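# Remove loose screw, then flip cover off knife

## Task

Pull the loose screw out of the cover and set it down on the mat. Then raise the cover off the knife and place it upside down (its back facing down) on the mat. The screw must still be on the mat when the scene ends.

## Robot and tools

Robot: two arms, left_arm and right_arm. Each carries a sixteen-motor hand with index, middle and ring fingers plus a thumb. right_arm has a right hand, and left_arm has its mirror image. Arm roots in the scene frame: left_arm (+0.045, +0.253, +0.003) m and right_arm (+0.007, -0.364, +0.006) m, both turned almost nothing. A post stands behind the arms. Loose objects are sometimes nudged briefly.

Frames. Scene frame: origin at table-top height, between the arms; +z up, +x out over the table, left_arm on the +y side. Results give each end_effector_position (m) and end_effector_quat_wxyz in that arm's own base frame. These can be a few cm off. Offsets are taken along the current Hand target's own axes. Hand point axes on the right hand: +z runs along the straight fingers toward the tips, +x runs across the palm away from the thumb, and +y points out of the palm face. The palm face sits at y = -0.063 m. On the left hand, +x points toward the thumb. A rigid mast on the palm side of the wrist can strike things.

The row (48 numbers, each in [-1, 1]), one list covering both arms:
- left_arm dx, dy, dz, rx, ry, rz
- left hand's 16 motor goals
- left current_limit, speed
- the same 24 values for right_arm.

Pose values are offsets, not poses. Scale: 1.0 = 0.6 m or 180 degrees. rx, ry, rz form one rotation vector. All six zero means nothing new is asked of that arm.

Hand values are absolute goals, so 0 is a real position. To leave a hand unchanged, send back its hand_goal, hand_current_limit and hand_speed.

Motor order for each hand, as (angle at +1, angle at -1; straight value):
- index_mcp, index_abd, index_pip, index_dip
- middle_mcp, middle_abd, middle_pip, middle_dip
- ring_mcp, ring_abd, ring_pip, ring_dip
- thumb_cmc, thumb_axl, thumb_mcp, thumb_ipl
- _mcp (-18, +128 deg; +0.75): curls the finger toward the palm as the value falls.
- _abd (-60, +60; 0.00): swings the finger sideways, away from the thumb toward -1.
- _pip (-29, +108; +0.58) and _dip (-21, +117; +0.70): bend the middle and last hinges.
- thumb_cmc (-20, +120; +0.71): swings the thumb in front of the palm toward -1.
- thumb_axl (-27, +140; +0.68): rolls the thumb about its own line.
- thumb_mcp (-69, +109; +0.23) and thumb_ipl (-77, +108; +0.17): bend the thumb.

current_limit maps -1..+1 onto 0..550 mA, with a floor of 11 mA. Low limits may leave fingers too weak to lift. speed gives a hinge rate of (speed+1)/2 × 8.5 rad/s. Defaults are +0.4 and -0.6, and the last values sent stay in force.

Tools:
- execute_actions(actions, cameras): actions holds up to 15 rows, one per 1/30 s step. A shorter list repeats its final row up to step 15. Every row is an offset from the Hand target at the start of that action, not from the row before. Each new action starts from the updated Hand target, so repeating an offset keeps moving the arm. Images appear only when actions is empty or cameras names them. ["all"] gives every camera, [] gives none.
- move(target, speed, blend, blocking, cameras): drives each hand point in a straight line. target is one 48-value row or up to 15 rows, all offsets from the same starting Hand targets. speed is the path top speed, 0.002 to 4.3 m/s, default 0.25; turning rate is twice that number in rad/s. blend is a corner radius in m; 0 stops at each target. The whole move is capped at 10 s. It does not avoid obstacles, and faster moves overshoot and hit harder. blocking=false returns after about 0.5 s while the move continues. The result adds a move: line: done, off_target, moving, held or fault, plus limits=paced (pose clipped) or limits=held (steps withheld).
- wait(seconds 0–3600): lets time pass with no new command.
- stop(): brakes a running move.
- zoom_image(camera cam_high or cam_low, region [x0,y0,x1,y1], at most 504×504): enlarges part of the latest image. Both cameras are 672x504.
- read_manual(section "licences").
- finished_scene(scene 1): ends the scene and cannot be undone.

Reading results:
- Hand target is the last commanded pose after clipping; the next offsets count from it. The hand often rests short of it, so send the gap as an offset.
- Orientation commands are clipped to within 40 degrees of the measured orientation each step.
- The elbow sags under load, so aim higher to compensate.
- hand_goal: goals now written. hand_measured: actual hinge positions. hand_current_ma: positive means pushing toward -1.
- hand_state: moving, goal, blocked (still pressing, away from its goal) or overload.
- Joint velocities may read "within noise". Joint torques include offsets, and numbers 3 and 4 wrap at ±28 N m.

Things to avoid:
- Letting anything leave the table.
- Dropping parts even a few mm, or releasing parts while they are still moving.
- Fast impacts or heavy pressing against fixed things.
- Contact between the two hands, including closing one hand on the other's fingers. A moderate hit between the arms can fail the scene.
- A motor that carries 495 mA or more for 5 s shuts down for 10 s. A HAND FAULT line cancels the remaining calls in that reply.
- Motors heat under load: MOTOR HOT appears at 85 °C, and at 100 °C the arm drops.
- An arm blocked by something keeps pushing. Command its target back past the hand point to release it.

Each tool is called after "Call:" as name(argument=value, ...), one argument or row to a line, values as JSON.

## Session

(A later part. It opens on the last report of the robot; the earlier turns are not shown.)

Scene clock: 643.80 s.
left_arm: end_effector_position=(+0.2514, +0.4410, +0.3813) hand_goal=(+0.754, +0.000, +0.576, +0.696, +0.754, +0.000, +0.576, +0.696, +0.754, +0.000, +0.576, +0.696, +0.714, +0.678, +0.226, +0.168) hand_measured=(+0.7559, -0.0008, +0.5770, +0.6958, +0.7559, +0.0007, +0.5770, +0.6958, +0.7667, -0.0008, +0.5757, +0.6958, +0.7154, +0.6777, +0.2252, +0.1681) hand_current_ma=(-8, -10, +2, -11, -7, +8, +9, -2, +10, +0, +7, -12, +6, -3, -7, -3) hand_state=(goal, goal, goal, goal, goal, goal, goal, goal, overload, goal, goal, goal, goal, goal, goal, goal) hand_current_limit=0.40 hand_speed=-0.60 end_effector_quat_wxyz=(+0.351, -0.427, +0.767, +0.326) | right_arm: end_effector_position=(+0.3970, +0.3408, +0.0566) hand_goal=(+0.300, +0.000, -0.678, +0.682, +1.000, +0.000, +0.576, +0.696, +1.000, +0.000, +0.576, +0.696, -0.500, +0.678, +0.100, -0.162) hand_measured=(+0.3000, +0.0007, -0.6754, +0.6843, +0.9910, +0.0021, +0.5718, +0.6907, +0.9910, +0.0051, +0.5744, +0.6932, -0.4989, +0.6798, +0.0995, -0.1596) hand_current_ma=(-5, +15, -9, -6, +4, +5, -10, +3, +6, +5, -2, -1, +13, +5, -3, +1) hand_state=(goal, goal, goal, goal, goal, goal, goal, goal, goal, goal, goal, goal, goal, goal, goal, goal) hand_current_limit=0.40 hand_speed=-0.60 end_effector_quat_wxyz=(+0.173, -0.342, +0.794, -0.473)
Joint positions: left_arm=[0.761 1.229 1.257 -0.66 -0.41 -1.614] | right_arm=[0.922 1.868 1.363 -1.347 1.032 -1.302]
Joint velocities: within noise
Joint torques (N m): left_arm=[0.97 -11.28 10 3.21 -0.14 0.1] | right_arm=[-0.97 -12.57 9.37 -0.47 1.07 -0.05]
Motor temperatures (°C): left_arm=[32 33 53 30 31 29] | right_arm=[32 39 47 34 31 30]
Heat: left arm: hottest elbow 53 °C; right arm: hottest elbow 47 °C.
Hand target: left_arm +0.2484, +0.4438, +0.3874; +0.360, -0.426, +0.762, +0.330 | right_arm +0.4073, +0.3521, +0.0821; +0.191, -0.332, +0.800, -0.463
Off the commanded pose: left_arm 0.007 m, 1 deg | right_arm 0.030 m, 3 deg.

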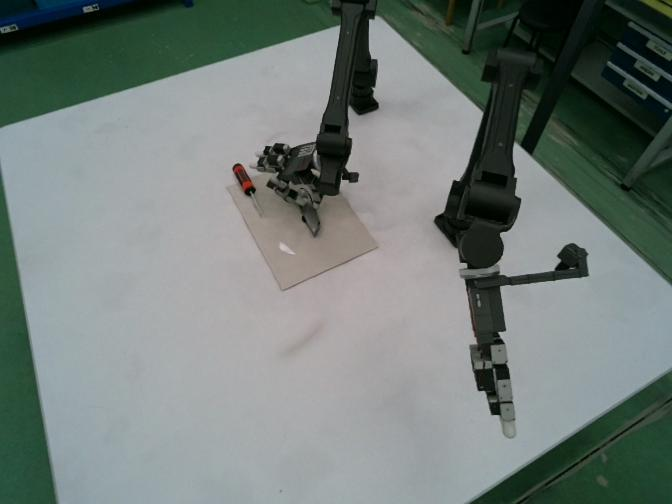

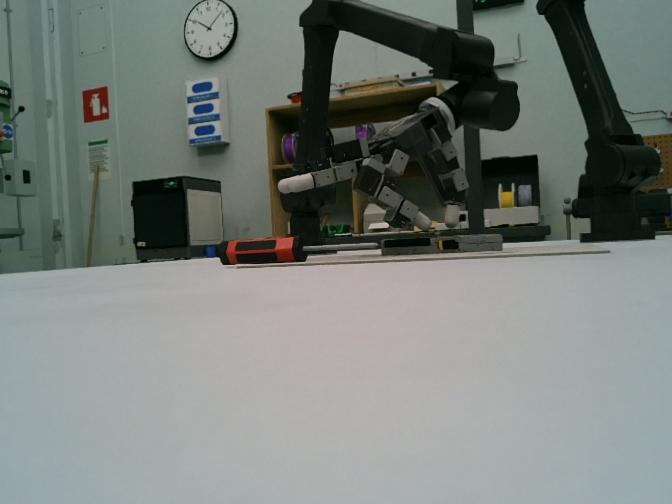

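Call:
move(
  target=[0,0,0,0,0,0,0.754,0,0.576,0.696,0.754,0,0.576,0.696,0.754,0,0.576,0.696,0.714,0.678,0.226,0.168,0.4,-0.6,0.0066,0.0072,0.0112,0,0,0,0.300,0,-0.679,0.681,1.0,0,0.576,0.696,1.0,0,0.576,0.696,-0.5,0.678,0.1695,-0.13,0.4,-0.6],
  cameras=[],
  speed=0.1,
)

Scene clock: 666.20 s.
left_arm: end_effector_position=(+0.2514, +0.4410, +0.3813) hand_goal=(+0.754, +0.000, +0.576, +0.696, +0.754, +0.000, +0.576, +0.696, +0.754, +0.000, +0.576, +0.696, +0.714, +0.678, +0.226, +0.168) hand_measured=(+0.7559, +0.0007, +0.5770, +0.6958, +0.7571, +0.0007, +0.5770, +0.6958, +0.7667, +0.0007, +0.5770, +0.6971, +0.7154, +0.6777, +0.2252, +0.1672) hand_current_ma=(-11, -7, +2, -9, -2, +8, +11, -4, +9, -7, +6, -11, +6, -6, -2, +0) hand_state=(goal, goal, goal, goal, goal, goal, goal, goal, overload, goal, goal, goal, goal, goal, goal, goal) hand_current_limit=0.40 hand_speed=-0.60 end_effector_quat_wxyz=(+0.351, -0.427, +0.767, +0.326) | right_arm: end_effector_position=(+0.3977, +0.3414, +0.0569) hand_goal=(+0.300, +0.000, -0.678, +0.682, +1.000, +0.000, +0.576, +0.696, +1.000, +0.000, +0.576, +0.696, -0.500, +0.678, +0.170, -0.130) hand_measured=(+0.2988, +0.0007, -0.6741, +0.6856, +0.9910, +0.0021, +0.5718, +0.6920, +0.9910, +0.0036, +0.5744, +0.6932, -0.4989, +0.6798, +0.1688, -0.1320) hand_current_ma=(-9, +9, -4, -13, +9, +8, -13, +2, +9, +4, -5, -3, +10, +8, -3, +1) hand_state=(goal, goal, goal, goal, goal, goal, goal, goal, goal, goal, goal, goal, goal, goal, goal, goal) hand_current_limit=0.40 hand_speed=-0.60 end_effector_quat_wxyz=(+0.175, -0.340, +0.794, -0.472)
Joint positions: left_arm=[0.761 1.229 1.257 -0.66 -0.41 -1.614] | right_arm=[0.922 1.867 1.363 -1.343 1.032 -1.302]
Joint torques (N m): left_arm=[1.03 -11.05 10.11 3.28 -0.16 0.11] | right_arm=[-1.38 -12.75 7.64 0.34 1.14 -0.15]
Heat: left arm: hottest elbow 54 °C; right arm: hottest elbow 48 °C.
Hand target: left_arm +0.2484, +0.4438, +0.3874; +0.360, -0.426, +0.762, +0.330 | right_arm +0.4070, +0.3468, +0.0751; +0.191, -0.332, +0.800, -0.463
Off the commanded pose: left_arm 0.007 m, 1 deg | right_arm 0.021 m, 2 deg.
move: off_target (right_arm)

Call:
move(
  target=[
    [0,0,0,0,0,0,0.754,0,0.576,0.696,0.754,0,0.576,0.696,0.754,0,0.576,0.696,0.714,0.678,0.226,0.168,0.4,-0.6,0,-0.065,-0.0375,0,0,0,0.300,0,-0.679,0.681,1.0,0,0.576,0.696,1.0,0,0.576,0.696,-0.5,0.678,0.1695,-0.13,0.4,-0.6],
    [0,0,0,0,0,0,0.754,0,0.576,0.696,0.754,0,0.576,0.696,0.754,0,0.576,0.696,0.714,0.678,0.226,0.168,0.4,-0.6,0,0.01443,0.00833,0,0,0,0.300,0,-0.679,0.681,1.0,0,0.576,0.696,1.0,0,0.576,0.696,-0.5,0.678,0.1695,-0.13,0.4,-0.6],
  ],
  cameras=["all"],
  speed=0.1,
)

Call:
zoom_image(
  camera="cam_high",
  region=[270, 170, 330, 230],
)

Call:
zoom_image(
  camera="cam_low",
  region=[390, 180, 480, 260],
)

Scene clock: 677.57 s.
left_arm: end_effector_position=(+0.2514, +0.4410, +0.3813) hand_goal=(+0.754, +0.000, +0.576, +0.696, +0.754, +0.000, +0.576, +0.696, +0.754, +0.000, +0.576, +0.696, +0.714, +0.678, +0.226, +0.168) hand_measured=(+0.7559, +0.0007, +0.5770, +0.6958, +0.7571, +0.0007, +0.5770, +0.6958, +0.7667, -0.0008, +0.5770, +0.6958, +0.7154, +0.6777, +0.2252, +0.1681) hand_current_ma=(-5, -11, +5, -10, +0, +9, +8, -8, +13, +0, +9, -10, +4, -4, -12, -8) hand_state=(goal, goal, goal, goal, goal, goal, goal, goal, overload, goal, goal, goal, goal, goal, goal, goal) hand_current_limit=0.40 hand_speed=-0.60 end_effector_quat_wxyz=(+0.351, -0.427, +0.767, +0.326) | right_arm: end_effector_position=(+0.4043, +0.3498, +0.0695) hand_goal=(+0.300, +0.000, -0.678, +0.682, +1.000, +0.000, +0.576, +0.696, +1.000, +0.000, +0.576, +0.696, -0.500, +0.678, +0.170, -0.130) hand_measured=(+0.3000, +0.0007, -0.6741, +0.6843, +0.9898, +0.0021, +0.5718, +0.6920, +0.9898, +0.0036, +0.5744, +0.6932, -0.4989, +0.6798, +0.1678, -0.1311) hand_current_ma=(-10, +11, -2, -9, +7, +8, -10, +9, +9, +5, -4, +4, +4, +7, -3, +4) hand_state=(goal, goal, goal, goal, goal, goal, goal, goal, goal, goal, goal, goal, goal, goal, goal, goal) hand_current_limit=0.40 hand_speed=-0.60 end_effector_quat_wxyz=(+0.195, -0.330, +0.801, -0.460)
Joint positions: left_arm=[0.761 1.229 1.257 -0.66 -0.41 -1.614] | right_arm=[0.921 1.847 1.373 -1.319 1.032 -1.303]
Joint torques (N m): left_arm=[0.91 -11.58 9.87 3.06 -0.12 0.11] | right_arm=[-1.38 -10.17 6.45 0.5 1.1 -0.13]
Heat: left arm: hottest elbow 54 °C; right arm: hottest elbow 47 °C.
Hand target: left_arm +0.2484, +0.4438, +0.3874; +0.360, -0.426, +0.762, +0.330 | right_arm +0.4071, +0.3468, +0.0651; +0.191, -0.332, +0.800, -0.463
Off the commanded pose: left_arm 0.007 m, 1 deg | right_arm 0.006 m, 1 deg.
move: done

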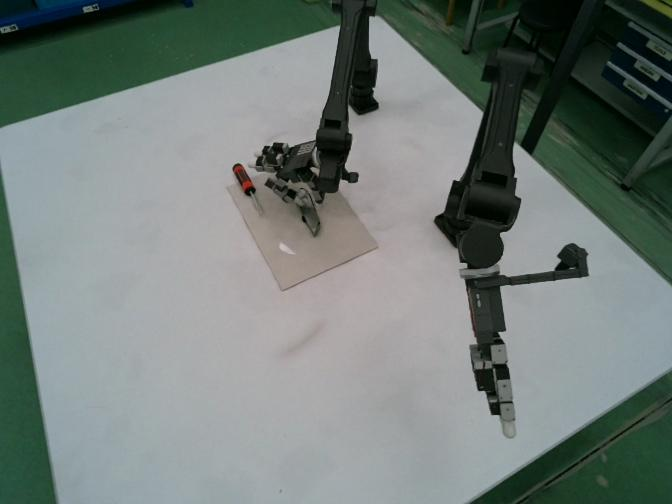

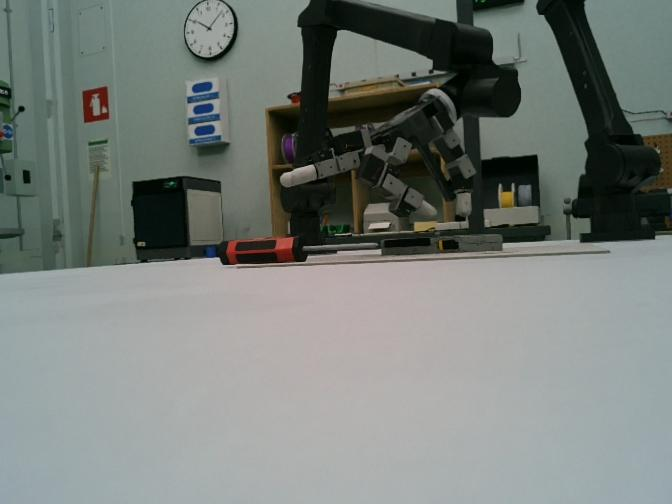

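Scaled by 8.400 from the camera's image (finer frame: 960x720).

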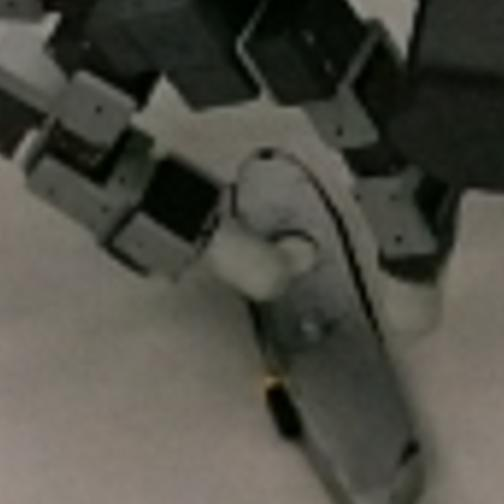

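Scaled by 5.600 from the camera's image (finer frame: 960x720).

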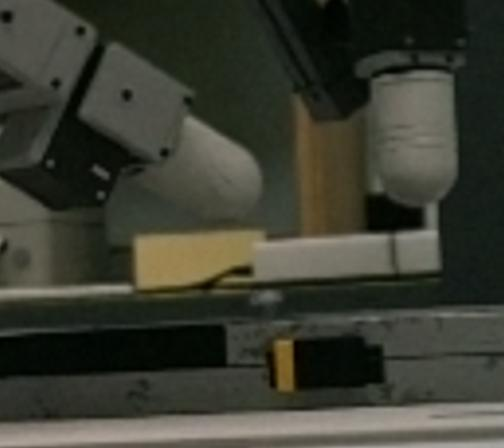

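Call:
move(
  target=[0,0,0,0,0,0,0.754,0,0.576,0.696,0.754,0,0.576,0.696,0.754,0,0.576,0.696,0.714,0.678,0.226,0.168,0.4,-0.6,0.00495,0.0252,0.0153,0.0015,0.0055,-0.00955,0.300,0,-0.679,0.681,1.0,0,0.576,0.696,1.0,0,0.576,0.696,-0.5,0.678,0.1695,-0.13,0.4,-0.6],
  cameras=["all"],
  speed=0.05,
)

Call:
zoom_image(
  camera="cam_high",
  region=[270, 170, 330, 230],
)

Call:
zoom_image(
  camera="cam_low",
  region=[390, 180, 480, 260],
)

Scene clock: 697.93 s.
left_arm: end_effector_position=(+0.2514, +0.4410, +0.3813) hand_goal=(+0.754, +0.000, +0.576, +0.696, +0.754, +0.000, +0.576, +0.696, +0.754, +0.000, +0.576, +0.696, +0.714, +0.678, +0.226, +0.168) hand_measured=(+0.7559, +0.0007, +0.5770, +0.6958, +0.7571, +0.0007, +0.5770, +0.6958, +0.7667, +0.0007, +0.5770, +0.6958, +0.7154, +0.6777, +0.2252, +0.1681) hand_current_ma=(-7, -13, +2, -6, +0, +9, +5, +4, +8, +2, +7, -8, +11, +0, -5, -5) hand_state=(goal, goal, goal, goal, goal, goal, goal, goal, overload, goal, goal, goal, goal, goal, goal, goal) hand_current_limit=0.40 hand_speed=-0.60 end_effector_quat_wxyz=(+0.351, -0.427, +0.767, +0.326) | right_arm: end_effector_position=(+0.4030, +0.3480, +0.0535) hand_goal=(+0.300, +0.000, -0.678, +0.682, +1.000, +0.000, +0.576, +0.696, +1.000, +0.000, +0.576, +0.696, -0.500, +0.678, +0.170, -0.130) hand_measured=(+0.3000, -0.0008, -0.6741, +0.6843, +0.9910, +0.0007, +0.5718, +0.6907, +0.9898, +0.0036, +0.5744, +0.6932, -0.4989, +0.6798, +0.1678, -0.1311) hand_current_ma=(-7, +12, -5, -11, +7, +1, -8, +1, +7, +2, -4, -1, +14, +4, -6, +1) hand_state=(goal, goal, goal, goal, goal, goal, goal, goal, goal, goal, goal, goal, goal, goal, goal, goal) hand_current_limit=0.40 hand_speed=-0.60 end_effector_quat_wxyz=(+0.183, -0.336, +0.797, -0.467)
Joint positions: left_arm=[0.761 1.229 1.257 -0.66 -0.41 -1.614] | right_arm=[0.921 1.879 1.373 -1.319 1.032 -1.303]
Joint torques (N m): left_arm=[0.85 -11.63 9.77 3.06 -0.11 0.1] | right_arm=[-1.44 -10.23 6.12 0.49 1.1 -0.13]
Heat: left arm: hottest elbow 54 °C; right arm: hottest elbow 46 °C.
Hand target: left_arm +0.2484, +0.4438, +0.3874; +0.360, -0.426, +0.762, +0.330 | right_arm +0.4053, +0.3444, +0.0474; +0.178, -0.339, +0.795, -0.470
Off the commanded pose: left_arm 0.007 m, 1 deg | right_arm 0.007 m, 1 deg.
move: done

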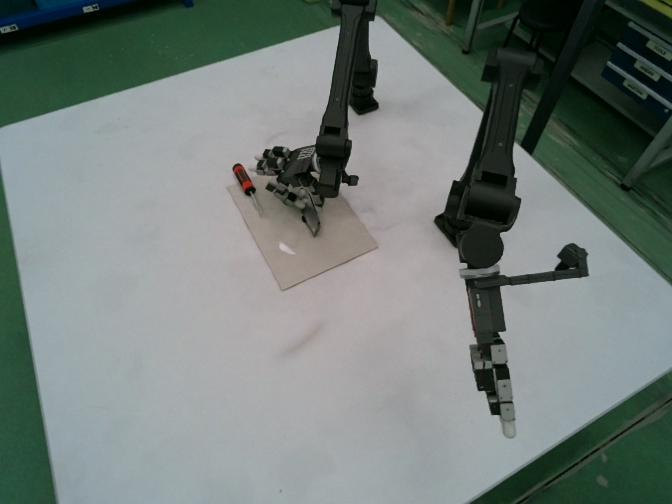

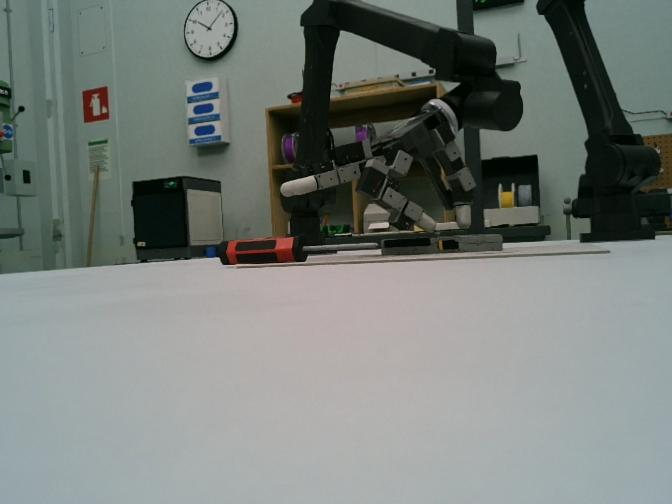

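Scaled by 8.400 from the camera's image (finer frame: 960x720).

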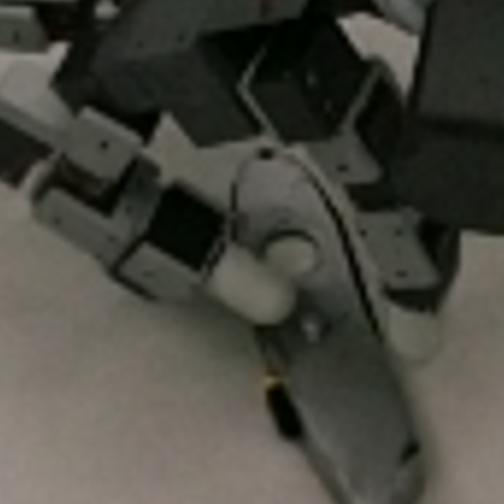

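Scaled by 5.600 from the camera's image (finer frame: 960x720).

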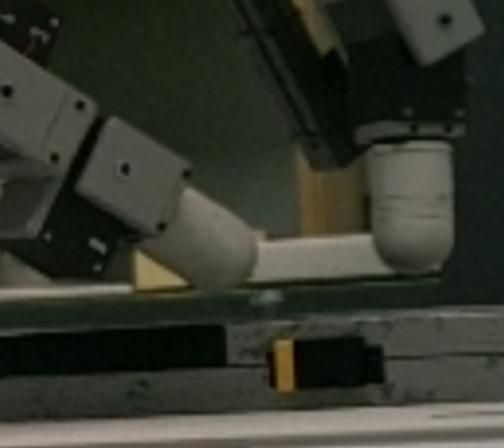

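Call:
move(
  target=[0,0,0,0,0,0,0.754,0,0.576,0.696,0.754,0,0.576,0.696,0.754,0,0.576,0.696,0.714,0.678,0.226,0.168,0.4,-0.6,0.00254,0.0129,0.0079,0.00078,0.0028,-0.0049,0.300,0,-0.679,0.681,1.0,0,0.576,0.696,1.0,0,0.576,0.696,-0.5,0.678,0.1695,-0.13,0.4,-0.6],
  cameras=["all"],
  speed=0.03,
)

Call:
zoom_image(
  camera="cam_high",
  region=[270, 170, 330, 230],
)

Call:
zoom_image(
  camera="cam_low",
  region=[390, 180, 480, 260],
)

Scene clock: 711.23 s.
left_arm: end_effector_position=(+0.2514, +0.4410, +0.3813) hand_goal=(+0.754, +0.000, +0.576, +0.696, +0.754, +0.000, +0.576, +0.696, +0.754, +0.000, +0.576, +0.696, +0.714, +0.678, +0.226, +0.168) hand_measured=(+0.7559, +0.0007, +0.5770, +0.6958, +0.7571, +0.0007, +0.5770, +0.6958, +0.7667, -0.0008, +0.5770, +0.6958, +0.7154, +0.6767, +0.2252, +0.1681) hand_current_ma=(-7, -8, +0, -3, +0, +13, +5, -6, +15, -2, +5, -13, +7, +3, -5, -5) hand_state=(goal, goal, goal, goal, goal, goal, goal, goal, overload, goal, goal, goal, goal, goal, goal, goal) hand_current_limit=0.40 hand_speed=-0.60 end_effector_quat_wxyz=(+0.351, -0.427, +0.767, +0.326) | right_arm: end_effector_position=(+0.4025, +0.3471, +0.0461) hand_goal=(+0.300, +0.000, -0.678, +0.682, +1.000, +0.000, +0.576, +0.696, +1.000, +0.000, +0.576, +0.696, -0.500, +0.678, +0.170, -0.130) hand_measured=(+0.2976, +0.0007, -0.6792, +0.6818, +0.9910, +0.0036, +0.5718, +0.6907, +0.9910, +0.0036, +0.5757, +0.6932, -0.4989, +0.6798, +0.1678, -0.1311) hand_current_ma=(-6, +11, -4, -8, +6, +2, -7, +1, +8, +5, +0, +2, +8, +8, -2, +0) hand_state=(goal, goal, goal, goal, goal, goal, goal, goal, goal, goal, goal, goal, goal, goal, goal, goal) hand_current_limit=0.40 hand_speed=-0.60 end_effector_quat_wxyz=(+0.178, -0.339, +0.795, -0.471)
Joint positions: left_arm=[0.761 1.229 1.257 -0.66 -0.41 -1.614] | right_arm=[0.921 1.894 1.373 -1.318 1.033 -1.303]
Joint torques (N m): left_arm=[1.26 -11.28 9.84 3.07 -0.14 0.11] | right_arm=[-1.44 -10.05 5.97 0.47 1.08 -0.14]
Heat: left arm: hottest elbow 54 °C; right arm: hottest elbow 45 °C.
Hand target: left_arm +0.2484, +0.4438, +0.3874; +0.360, -0.426, +0.762, +0.330 | right_arm +0.4042, +0.3428, +0.0384; +0.171, -0.343, +0.793, -0.474
Off the commanded pose: left_arm 0.007 m, 1 deg | right_arm 0.009 m, 1 deg.
move: done

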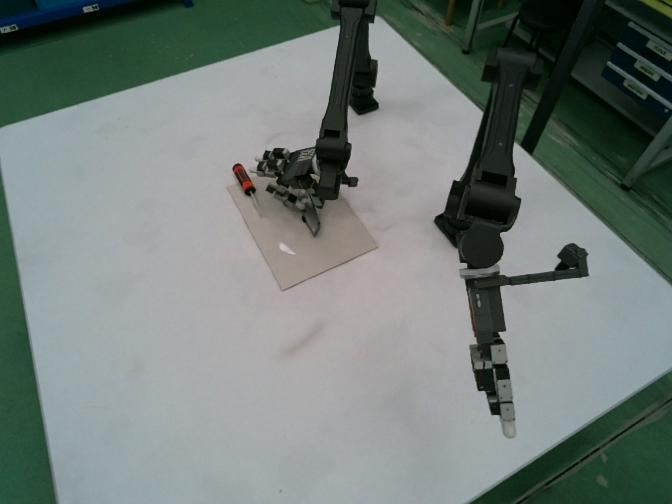

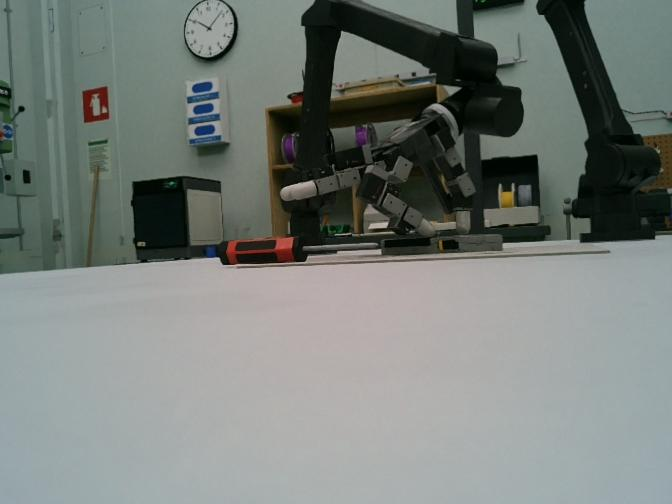

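Scaled by 8.400 from the camera's image (finer frame: 960x720).

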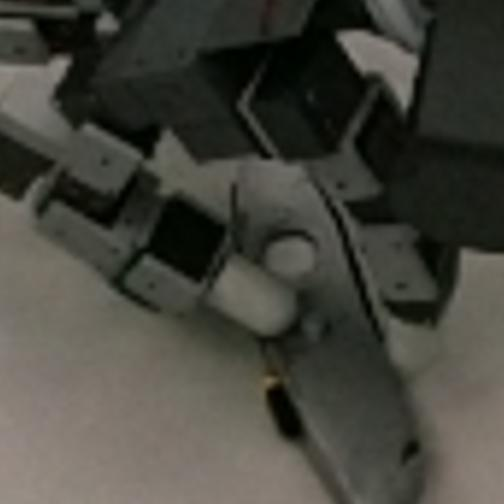

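Scaled by 5.600 from the camera's image (finer frame: 960x720).

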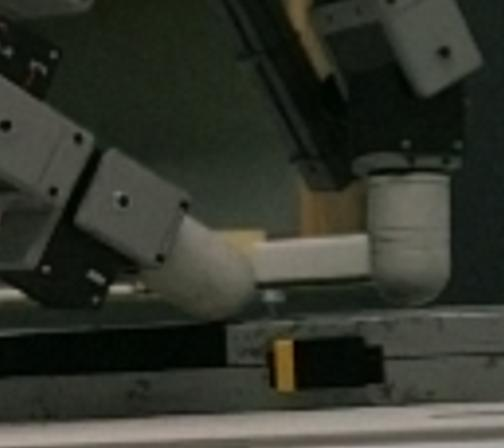

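Call:
move(
  target=[0,0,0,0,0,0,0.754,0,0.576,0.696,0.754,0,0.576,0.696,0.754,0,0.576,0.696,0.714,0.678,0.226,0.168,0.4,-0.6,0,0,0,0,0,0,0.270,0,-0.658,0.681,1.0,0,0.576,0.696,1.0,0,0.576,0.696,-0.5,0.678,0.01,-0.13,0.2,-0.9],
  cameras=["all"],
  speed=0.03,
)

Call:
zoom_image(
  camera="cam_high",
  region=[285, 185, 325, 225],
)

Call:
zoom_image(
  camera="cam_low",
  region=[410, 200, 470, 250],
)

Scene clock: 722.80 s.
left_arm: end_effector_position=(+0.2514, +0.4410, +0.3813) hand_goal=(+0.754, +0.000, +0.576, +0.696, +0.754, +0.000, +0.576, +0.696, +0.754, +0.000, +0.576, +0.696, +0.714, +0.678, +0.226, +0.168) hand_measured=(+0.7559, +0.0007, +0.5770, +0.6958, +0.7559, +0.0007, +0.5770, +0.6958, +0.7667, +0.0007, +0.5770, +0.6958, +0.7154, +0.6777, +0.2252, +0.1672) hand_current_ma=(-7, -2, +1, -11, +2, +1, +9, -8, +10, -5, +6, -11, +5, -1, -10, -2) hand_state=(goal, goal, goal, goal, goal, goal, goal, goal, overload, goal, goal, goal, goal, goal, goal, goal) hand_current_limit=0.40 hand_speed=-0.60 end_effector_quat_wxyz=(+0.351, -0.427, +0.767, +0.326) | right_arm: end_effector_position=(+0.4029, +0.3468, +0.0462) hand_goal=(+0.270, +0.000, -0.658, +0.682, +1.000, +0.000, +0.576, +0.696, +1.000, +0.000, +0.576, +0.696, -0.500, +0.678, +0.010, -0.130) hand_measured=(+0.2687, +0.0007, -0.6600, +0.6818, +0.9910, +0.0021, +0.5718, +0.6907, +0.9910, +0.0036, +0.5744, +0.6932, -0.4989, +0.6788, +0.0312, -0.1273) hand_current_ma=(-9, +12, -2, -7, +6, +2, -9, +7, +8, +2, -3, +0, +11, +4, +10, +6) hand_state=(goal, goal, goal, goal, goal, goal, goal, goal, goal, goal, goal, goal, goal, goal, blocked, goal) hand_current_limit=0.20 hand_speed=-0.90 end_effector_quat_wxyz=(+0.178, -0.339, +0.795, -0.471)
Joint positions: left_arm=[0.761 1.229 1.257 -0.66 -0.41 -1.614] | right_arm=[0.921 1.894 1.373 -1.318 1.034 -1.303]
Joint torques (N m): left_arm=[0.62 -11.52 9.88 3.12 -0.1 0.16] | right_arm=[-1.38 -10.11 5.9 0.46 1.04 -0.13]
Heat: left arm: hottest elbow 54 °C; right arm: hottest elbow 44 °C.
Hand target: left_arm +0.2484, +0.4438, +0.3874; +0.360, -0.426, +0.762, +0.330 | right_arm +0.4042, +0.3428, +0.0384; +0.171, -0.343, +0.793, -0.474
Off the commanded pose: left_arm 0.007 m, 1 deg | right_arm 0.009 m, 1 deg.
move: done

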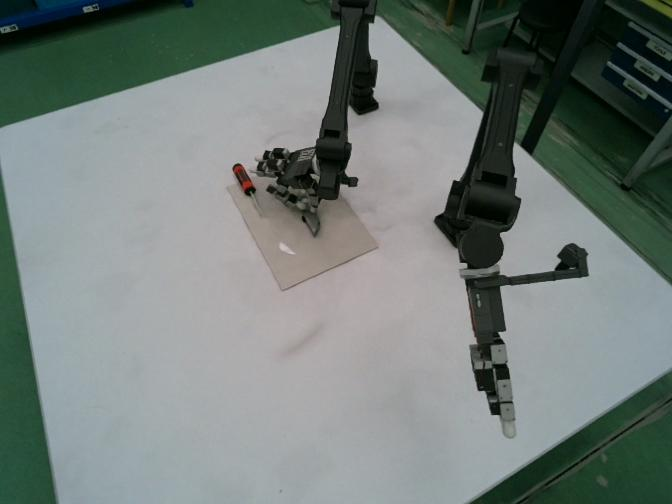

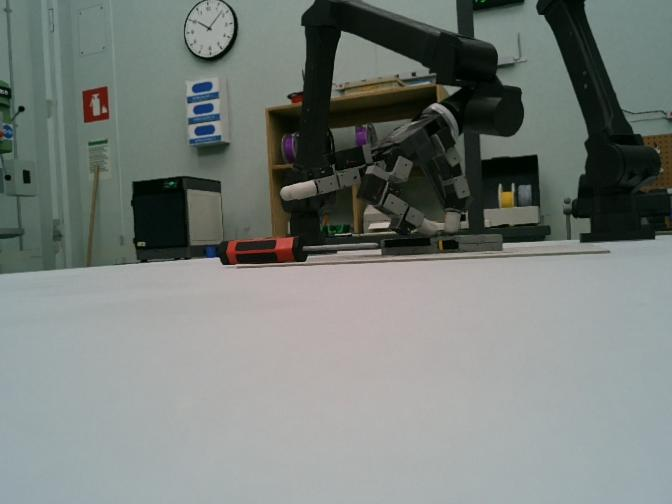

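Scaled by 12.600 from the camera's image (finer frame: 960x720).

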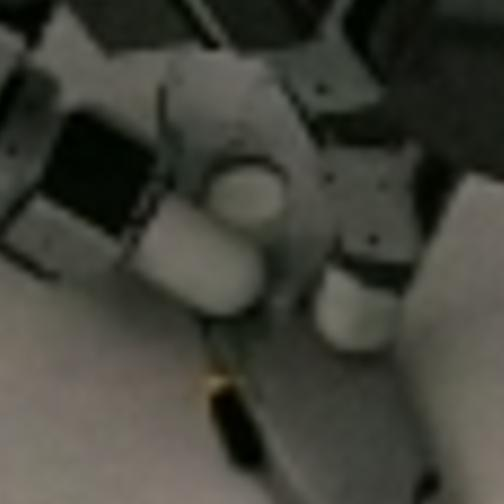

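Scaled by 8.400 from the camera's image (finer frame: 960x720).

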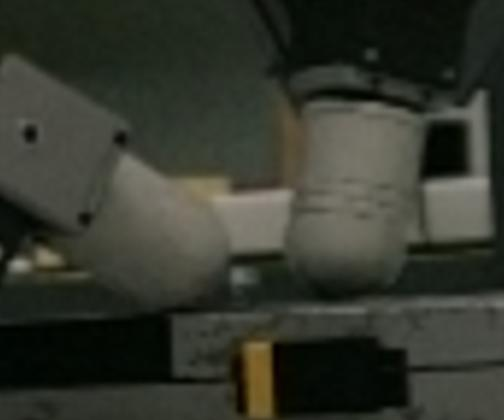

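Call:
move(
  target=[0,0,0,0,0,0,0.754,0,0.576,0.696,0.754,0,0.576,0.696,0.754,0,0.576,0.696,0.714,0.678,0.226,0.168,0.4,-0.6,0,0,0,0,0,0,0.250,0,-0.658,0.681,1.0,0,0.576,0.696,1.0,0,0.576,0.696,-0.5,0.678,-0.16,-0.13,0.2,-0.9],
  cameras=["all"],
  speed=0.03,
)

Call:
zoom_image(
  camera="cam_high",
  region=[285, 185, 325, 225],
)

Call:
zoom_image(
  camera="cam_low",
  region=[410, 200, 470, 250],
)

Scene clock: 735.20 s.
left_arm: end_effector_position=(+0.2514, +0.4410, +0.3813) hand_goal=(+0.754, +0.000, +0.576, +0.696, +0.754, +0.000, +0.576, +0.696, +0.754, +0.000, +0.576, +0.696, +0.714, +0.678, +0.226, +0.168) hand_measured=(+0.7559, -0.0008, +0.5770, +0.6958, +0.7571, +0.0007, +0.5770, +0.6958, +0.7667, -0.0008, +0.5770, +0.6958, +0.7154, +0.6777, +0.2252, +0.1681) hand_current_ma=(-11, -12, +2, -2, -2, +14, +13, -8, +10, +4, +1, -10, +8, +0, -11, -4) hand_state=(goal, goal, goal, goal, goal, goal, goal, goal, overload, goal, goal, goal, goal, goal, goal, goal) hand_current_limit=0.40 hand_speed=-0.60 end_effector_quat_wxyz=(+0.351, -0.427, +0.767, +0.326) | right_arm: end_effector_position=(+0.4029, +0.3471, +0.0461) hand_goal=(+0.250, +0.000, -0.658, +0.682, +1.000, +0.000, +0.576, +0.696, +1.000, +0.000, +0.576, +0.696, -0.500, +0.678, -0.160, -0.130) hand_measured=(+0.2663, -0.0008, -0.6574, +0.6818, +0.9910, +0.0021, +0.5718, +0.6920, +0.9910, +0.0051, +0.5744, +0.6932, -0.4964, +0.6777, -0.0489, -0.1082) hand_current_ma=(-5, +9, +2, -11, +9, +8, -9, +5, +7, +3, -1, +0, +10, +5, +270, +18) hand_state=(goal, goal, goal, goal, goal, goal, goal, goal, goal, goal, goal, goal, goal, goal, blocked, blocked) hand_current_limit=0.20 hand_speed=-0.90 end_effector_quat_wxyz=(+0.178, -0.339, +0.795, -0.470)
Joint positions: left_arm=[0.761 1.229 1.257 -0.66 -0.41 -1.614] | right_arm=[0.921 1.894 1.373 -1.317 1.033 -1.303]
Joint torques (N m): left_arm=[0.79 -11.58 9.83 2.95 -0.14 0.12] | right_arm=[-1.32 -10.05 5.9 0.43 1.09 -0.13]
Heat: left arm: hottest elbow 54 °C; right arm: hottest elbow 44 °C.
Hand target: left_arm +0.2484, +0.4438, +0.3874; +0.360, -0.426, +0.762, +0.330 | right_arm +0.4042, +0.3429, +0.0384; +0.171, -0.343, +0.793, -0.474
Off the commanded pose: left_arm 0.007 m, 1 deg | right_arm 0.009 m, 1 deg.
move: done

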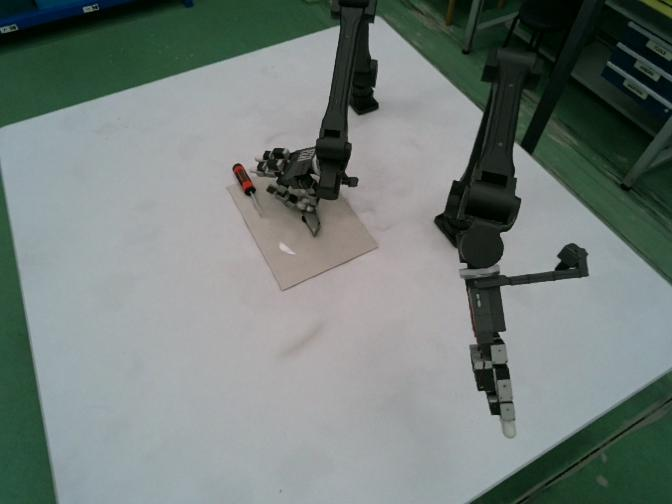

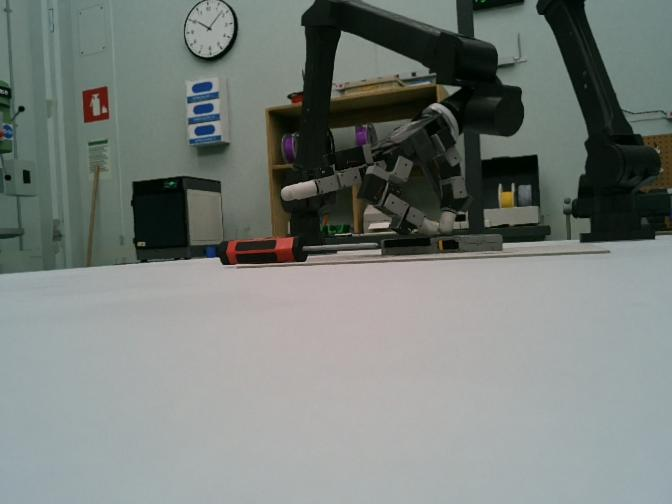

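Scaled by 12.600 from the camera's image (finer frame: 960x720).

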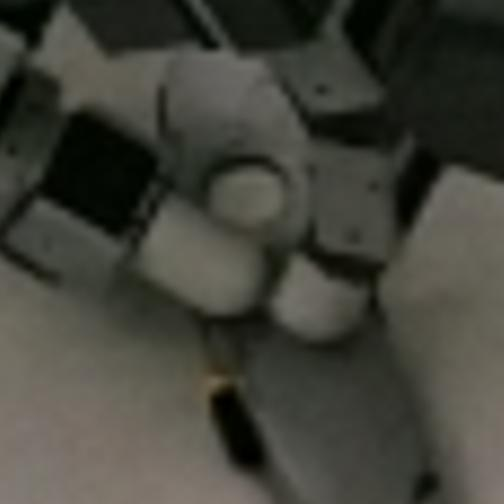

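Scaled by 8.400 from the camera's image (finer frame: 960x720).

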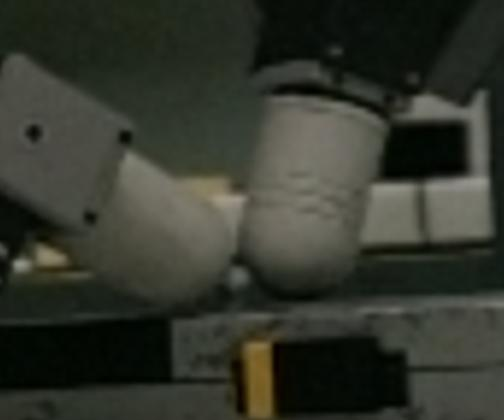

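Call:
move(
  target=[0,0,0,0,0,0,0.754,0,0.576,0.696,0.754,0,0.576,0.696,0.754,0,0.576,0.696,0.714,0.678,0.226,0.168,0.4,-0.6,-0.0071,-0.036,-0.0219,-0.0022,-0.0079,0.01365,0.250,0,-0.658,0.681,1.0,0,0.576,0.696,1.0,0,0.576,0.696,-0.5,0.678,-0.16,-0.13,0.2,-0.9],
  cameras=["all"],
  speed=0.02,
)

Call:
zoom_image(
  camera="cam_high",
  region=[285, 185, 325, 225],
)

Call:
zoom_image(
  camera="cam_low",
  region=[410, 200, 470, 250],
)

Scene clock: 747.23 s.
left_arm: end_effector_position=(+0.2514, +0.4410, +0.3813) hand_goal=(+0.754, +0.000, +0.576, +0.696, +0.754, +0.000, +0.576, +0.696, +0.754, +0.000, +0.576, +0.696, +0.714, +0.678, +0.226, +0.168) hand_measured=(+0.7559, -0.0008, +0.5770, +0.6958, +0.7571, +0.0007, +0.5770, +0.6958, +0.7667, +0.0007, +0.5770, +0.6958, +0.7154, +0.6777, +0.2252, +0.1681) hand_current_ma=(-12, -9, +2, -8, -4, +6, +10, -8, +6, -2, +3, -7, +8, +0, -6, -5) hand_state=(goal, goal, goal, goal, goal, goal, goal, goal, overload, goal, goal, goal, goal, goal, goal, goal) hand_current_limit=0.40 hand_speed=-0.60 end_effector_quat_wxyz=(+0.351, -0.427, +0.767, +0.326) | right_arm: end_effector_position=(+0.4031, +0.3486, +0.0504) hand_goal=(+0.250, +0.000, -0.658, +0.682, +1.000, +0.000, +0.576, +0.696, +1.000, +0.000, +0.576, +0.696, -0.500, +0.678, -0.160, -0.130) hand_measured=(+0.2663, +0.0007, -0.6536, +0.6818, +0.9910, +0.0021, +0.5718, +0.6920, +0.9910, +0.0051, +0.5744, +0.6920, -0.4964, +0.6809, -0.0776, -0.1072) hand_current_ma=(-4, +12, -1, -13, +4, +3, -9, +5, +3, +8, -3, +0, +5, +12, +150, +18) hand_state=(goal, goal, goal, goal, goal, goal, goal, goal, goal, goal, goal, goal, goal, goal, blocked, blocked) hand_current_limit=0.20 hand_speed=-0.90 end_effector_quat_wxyz=(+0.182, -0.337, +0.797, -0.467)
Joint positions: left_arm=[0.761 1.229 1.257 -0.66 -0.41 -1.614] | right_arm=[0.921 1.885 1.373 -1.314 1.031 -1.303]
Joint torques (N m): left_arm=[1.03 -10.64 9.88 3.1 -0.15 0.09] | right_arm=[-1.38 -12.86 6.38 0.29 1.19 -0.14]
Motor temperatures (°C): left_arm=[32 33 55 30 30 29] | right_arm=[31 39 44 33 31 30]
Heat: left arm: hottest elbow 55 °C; right arm: hottest elbow 44 °C.
Hand target: left_arm +0.2484, +0.4438, +0.3874; +0.360, -0.426, +0.762, +0.330 | right_arm +0.4076, +0.3475, +0.0634; +0.190, -0.332, +0.799, -0.463
Off the commanded pose: left_arm 0.007 m, 1 deg | right_arm 0.014 m, 1 deg.
move: off_target (right_arm)

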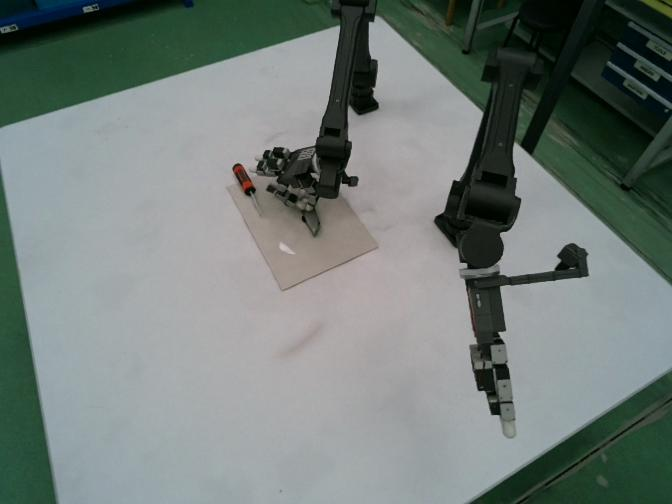

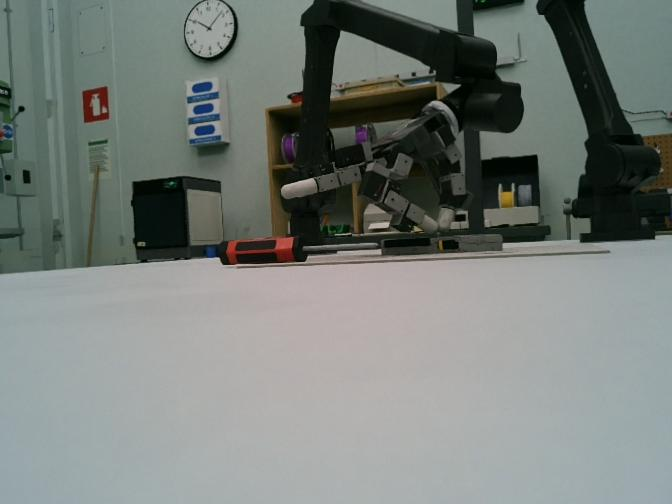

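Scaled by 12.600 from the camera's image (finer frame: 960x720).

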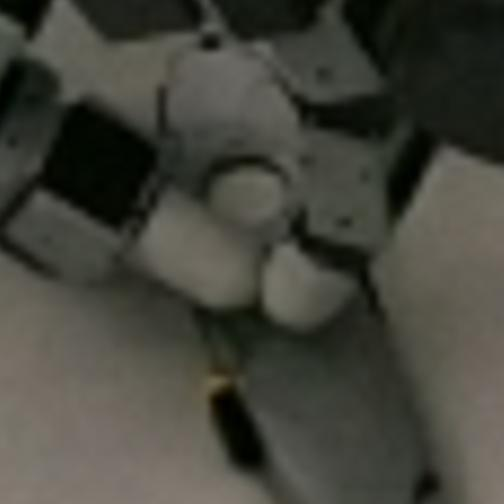

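Scaled by 8.400 from the camera's image (finer frame: 960x720).

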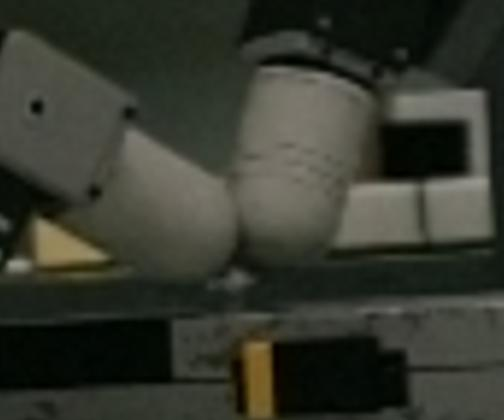

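Call:
move(
  target=[0,0,0,0,0,0,0.754,0,0.576,0.696,0.754,0,0.576,0.696,0.754,0,0.576,0.696,0.714,0.678,0.226,0.168,0.4,-0.6,0,0,0,0,0,0,0.285,0,-0.672,0.681,1.0,0,0.576,0.696,1.0,0,0.576,0.696,-0.5,0.678,0.06,-0.11,0.4,-0.6],
  cameras=[],
  speed=0.05,
)

Call:
move(
  target=[0,0,0,0,0,0,0.754,0,0.576,0.696,0.754,0,0.576,0.696,0.754,0,0.576,0.696,0.714,0.678,0.226,0.168,0.4,-0.6,0.0073,0.0371,0.0226,0.0023,0.0082,-0.0141,0.285,0,-0.672,0.681,1.0,0,0.576,0.696,1.0,0,0.576,0.696,-0.5,0.678,0.06,-0.11,0.4,-0.6],
  cameras=["all"],
  speed=0.05,
)

Call:
zoom_image(
  camera="cam_high",
  region=[285, 185, 325, 225],
)

Call:
zoom_image(
  camera="cam_low",
  region=[410, 200, 470, 250],
)

Scene clock: 818.47 s.
left_arm: end_effector_position=(+0.2514, +0.4410, +0.3813) hand_goal=(+0.754, +0.000, +0.576, +0.696, +0.754, +0.000, +0.576, +0.696, +0.754, +0.000, +0.576, +0.696, +0.714, +0.678, +0.226, +0.168) hand_measured=(+0.7559, -0.0008, +0.5770, +0.6958, +0.7571, +0.0007, +0.5770, +0.6958, +0.7667, +0.0007, +0.5770, +0.6958, +0.7154, +0.6777, +0.2242, +0.1681) hand_current_ma=(-11, -9, +3, -5, +1, +10, +9, -9, +14, -4, +5, -4, +5, -1, -8, -1) hand_state=(goal, goal, goal, goal, goal, goal, goal, goal, overload, goal, goal, goal, goal, goal, goal, goal) hand_current_limit=0.40 hand_speed=-0.60 end_effector_quat_wxyz=(+0.351, -0.427, +0.767, +0.326) | right_arm: end_effector_position=(+0.4033, +0.3486, +0.0507) hand_goal=(+0.286, +0.000, -0.672, +0.682, +1.000, +0.000, +0.576, +0.696, +1.000, +0.000, +0.576, +0.696, -0.500, +0.678, +0.060, -0.110) hand_measured=(+0.2868, +0.0007, -0.6664, +0.6843, +0.9910, +0.0021, +0.5718, +0.6920, +0.9898, +0.0051, +0.5757, +0.6932, -0.4989, +0.6777, +0.0589, -0.1082) hand_current_ma=(-7, +8, -4, -7, +4, +14, -11, +4, +8, +2, +0, -3, +7, +7, -4, +4) hand_state=(goal, goal, goal, goal, goal, goal, goal, goal, goal, goal, goal, goal, goal, goal, goal, goal) hand_current_limit=0.40 hand_speed=-0.60 end_effector_quat_wxyz=(+0.182, -0.337, +0.797, -0.467)
Joint positions: left_arm=[0.761 1.229 1.257 -0.66 -0.41 -1.614] | right_arm=[0.921 1.884 1.373 -1.314 1.032 -1.303]
Joint torques (N m): left_arm=[1.2 -11.46 9.89 3.32 -0.15 0.09] | right_arm=[-1.38 -12.92 6.37 0.31 1.14 -0.14]
Motor temperatures (°C): left_arm=[31 33 55 30 30 29] | right_arm=[31 41 43 33 32 30]
Heat: left arm: hottest elbow 55 °C; right arm: hottest elbow 43 °C.
Hand target: left_arm +0.2484, +0.4438, +0.3874; +0.360, -0.426, +0.762, +0.330 | right_arm +0.4076, +0.3475, +0.0634; +0.190, -0.332, +0.799, -0.463
Off the commanded pose: left_arm 0.007 m, 1 deg | right_arm 0.013 m, 1 deg.
move: done

Scene clock: 819.43 s.
left_arm: end_effector_position=(+0.2514, +0.4410, +0.3813) hand_goal=(+0.754, +0.000, +0.576, +0.696, +0.754, +0.000, +0.576, +0.696, +0.754, +0.000, +0.576, +0.696, +0.714, +0.678, +0.226, +0.168) hand_measured=(+0.7559, +0.0007, +0.5770, +0.6958, +0.7559, +0.0007, +0.5770, +0.6958, +0.7667, +0.0007, +0.5757, +0.6958, +0.7154, +0.6767, +0.2252, +0.1681) hand_current_ma=(-8, -10, +8, -7, -10, +14, +11, -5, +11, -2, +2, -10, +7, +1, -9, -5) hand_state=(goal, goal, goal, goal, goal, goal, goal, goal, overload, goal, goal, goal, goal, goal, goal, goal) hand_current_limit=0.40 hand_speed=-0.60 end_effector_quat_wxyz=(+0.351, -0.427, +0.767, +0.326) | right_arm: end_effector_position=(+0.4031, +0.3477, +0.0458) hand_goal=(+0.286, +0.000, -0.672, +0.682, +1.000, +0.000, +0.576, +0.696, +1.000, +0.000, +0.576, +0.696, -0.500, +0.678, +0.060, -0.110) hand_measured=(+0.2831, +0.0007, -0.6754, +0.6792, +0.9910, +0.0036, +0.5718, +0.6920, +0.9898, +0.0036, +0.5744, +0.6932, -0.5002, +0.6767, +0.0649, -0.1072) hand_current_ma=(-7, +12, -6, -10, +4, +7, -9, +3, +7, +3, -1, -4, +9, +5, +1, +3) hand_state=(goal, goal, goal, goal, goal, goal, goal, goal, goal, goal, goal, goal, goal, goal, goal, goal) hand_current_limit=0.40 hand_speed=-0.60 end_effector_quat_wxyz=(+0.179, -0.339, +0.795, -0.470)
Joint positions: left_arm=[0.761 1.229 1.257 -0.66 -0.41 -1.614] | right_arm=[0.921 1.895 1.373 -1.314 1.034 -1.303]
Joint torques (N m): left_arm=[1.14 -11.05 9.87 3.18 -0.11 0.1] | right_arm=[-1.38 -9.82 6.22 0.29 1.05 -0.13]
Motor temperatures (°C): left_arm=[31 33 55 30 30 29] | right_arm=[31 41 43 33 32 30]
Heat: left arm: hottest elbow 55 °C; right arm: hottest elbow 43 °C.
Hand target: left_arm +0.2484, +0.4438, +0.3874; +0.360, -0.426, +0.762, +0.330 | right_arm +0.4049, +0.3438, +0.0374; +0.171, -0.343, +0.793, -0.474
Off the commanded pose: left_arm 0.007 m, 1 deg | right_arm 0.009 m, 1 deg.
move: done

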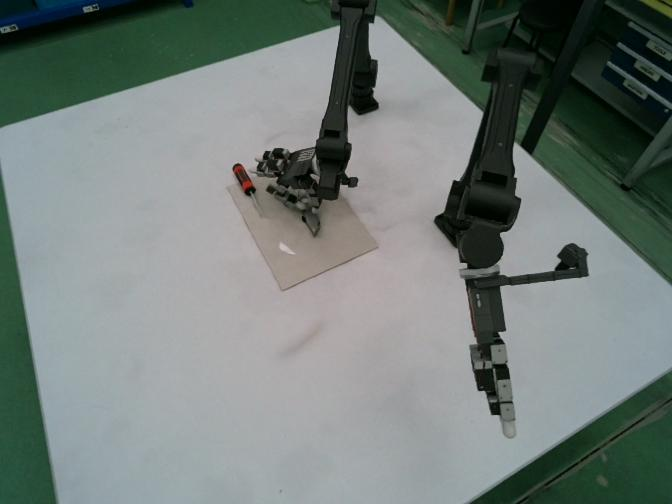

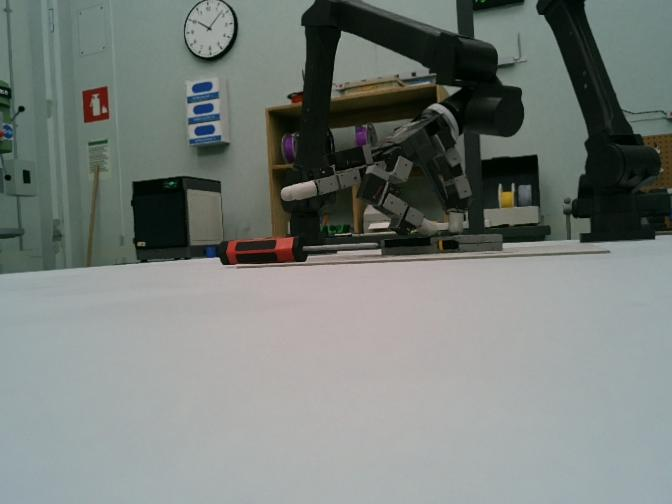

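Scaled by 12.600 from the camera's image (finer frame: 960x720).

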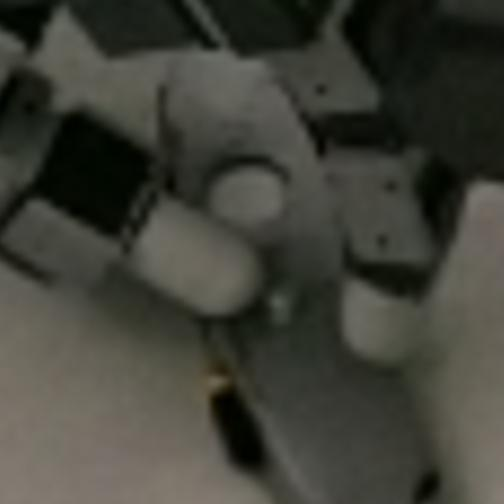

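Scaled by 8.400 from the camera's image (finer frame: 960x720).

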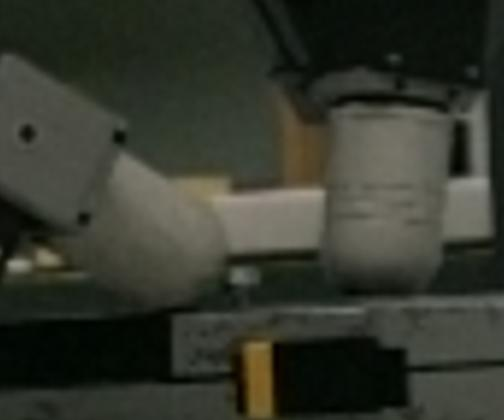

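Call:
move(
  target=[0,0,0,0,0,0,0.754,0,0.576,0.696,0.754,0,0.576,0.696,0.754,0,0.576,0.696,0.714,0.678,0.226,0.168,0.4,-0.6,0,0,0,0,0,0,0.285,0.1,-0.672,0.681,1.0,0,0.576,0.696,1.0,0,0.576,0.696,-0.482,0.678,0.0,-0.11,0.4,-0.8],
  cameras=["all"],
  speed=0.05,
)

Call:
zoom_image(
  camera="cam_high",
  region=[285, 185, 325, 225],
)

Call:
zoom_image(
  camera="cam_low",
  region=[410, 200, 470, 250],
)

Scene clock: 840.60 s.
left_arm: end_effector_position=(+0.2514, +0.4410, +0.3813) hand_goal=(+0.754, +0.000, +0.576, +0.696, +0.754, +0.000, +0.576, +0.696, +0.754, +0.000, +0.576, +0.696, +0.714, +0.678, +0.226, +0.168) hand_measured=(+0.7559, -0.0008, +0.5770, +0.6958, +0.7571, +0.0007, +0.5770, +0.6958, +0.7667, +0.0007, +0.5770, +0.6971, +0.7154, +0.6767, +0.2252, +0.1672) hand_current_ma=(-5, -3, +3, -6, +5, +9, +10, -6, +3, +0, +1, -10, +5, -2, -4, -3) hand_state=(goal, goal, goal, goal, goal, goal, goal, goal, overload, goal, goal, goal, goal, goal, goal, goal) hand_current_limit=0.40 hand_speed=-0.60 end_effector_quat_wxyz=(+0.351, -0.427, +0.767, +0.326) | right_arm: end_effector_position=(+0.4029, +0.3478, +0.0456) hand_goal=(+0.286, +0.100, -0.672, +0.682, +1.000, +0.000, +0.576, +0.696, +1.000, +0.000, +0.576, +0.696, -0.482, +0.678, +0.000, -0.110) hand_measured=(+0.2831, +0.0944, -0.6754, +0.6805, +0.9898, +0.0021, +0.5718, +0.6920, +0.9910, +0.0051, +0.5744, +0.6932, -0.4939, +0.6767, +0.0451, -0.1044) hand_current_ma=(-6, +12, -1, -10, +4, +6, -9, -1, +6, +6, -4, +0, +9, +6, +44, +4) hand_state=(goal, goal, goal, goal, goal, goal, goal, goal, goal, goal, goal, goal, goal, goal, blocked, goal) hand_current_limit=0.40 hand_speed=-0.80 end_effector_quat_wxyz=(+0.179, -0.339, +0.795, -0.470)
Joint positions: left_arm=[0.761 1.229 1.257 -0.66 -0.41 -1.614] | right_arm=[0.921 1.895 1.373 -1.314 1.033 -1.303]
Joint torques (N m): left_arm=[0.32 -11.4 9.85 3.12 -0.15 0.1] | right_arm=[-1.44 -9.76 6.22 0.28 1.1 -0.13]
Motor temperatures (°C): left_arm=[31 33 55 30 30 29] | right_arm=[31 40 43 33 32 30]
Heat: left arm: hottest elbow 55 °C; right arm: hottest elbow 43 °C.
Hand target: left_arm +0.2484, +0.4438, +0.3874; +0.360, -0.426, +0.762, +0.330 | right_arm +0.4049, +0.3438, +0.0373; +0.171, -0.343, +0.793, -0.474
Off the commanded pose: left_arm 0.007 m, 1 deg | right_arm 0.009 m, 1 deg.
move: done

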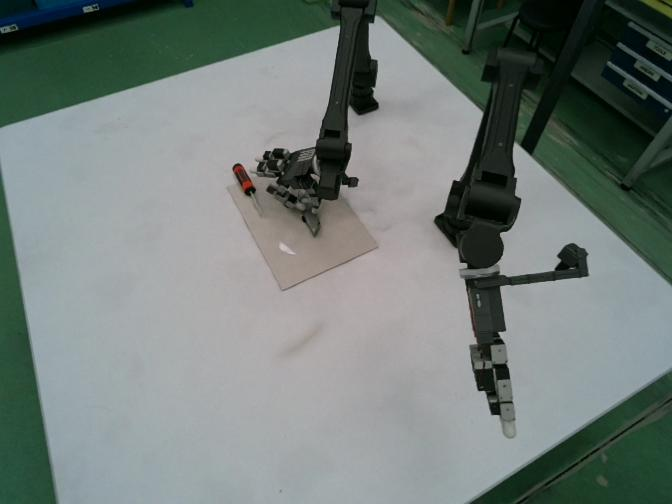

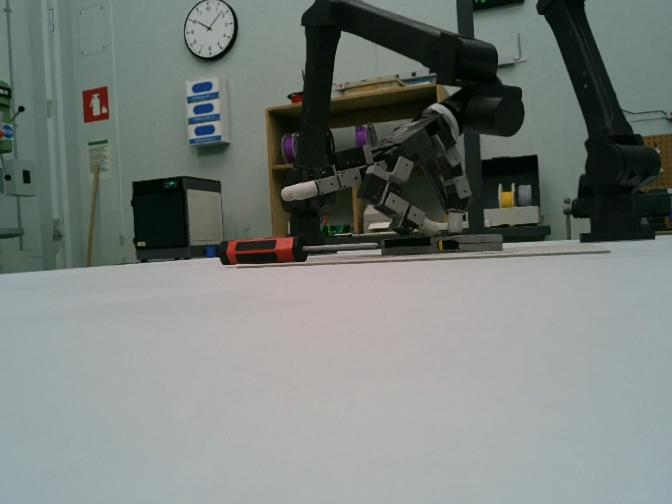

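Scaled by 12.600 from the camera's image (finer frame: 960x720).

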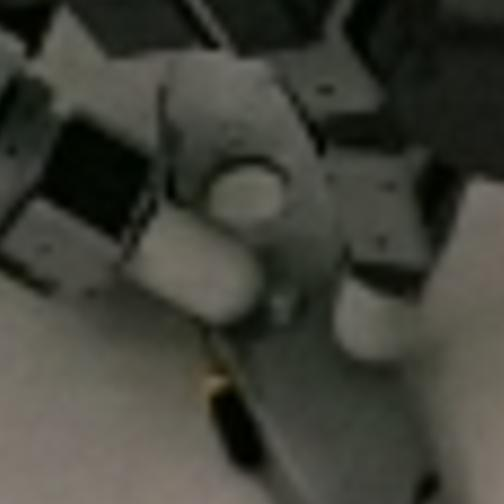

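Scaled by 8.400 from the camera's image (finer frame: 960x720).

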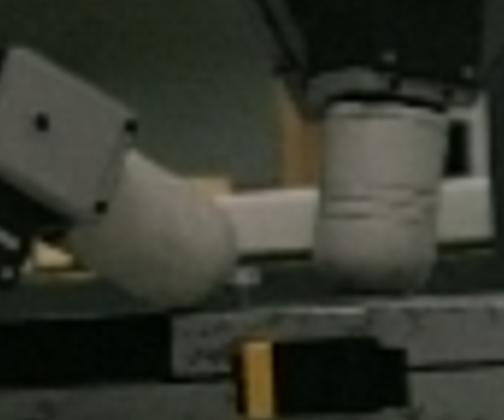

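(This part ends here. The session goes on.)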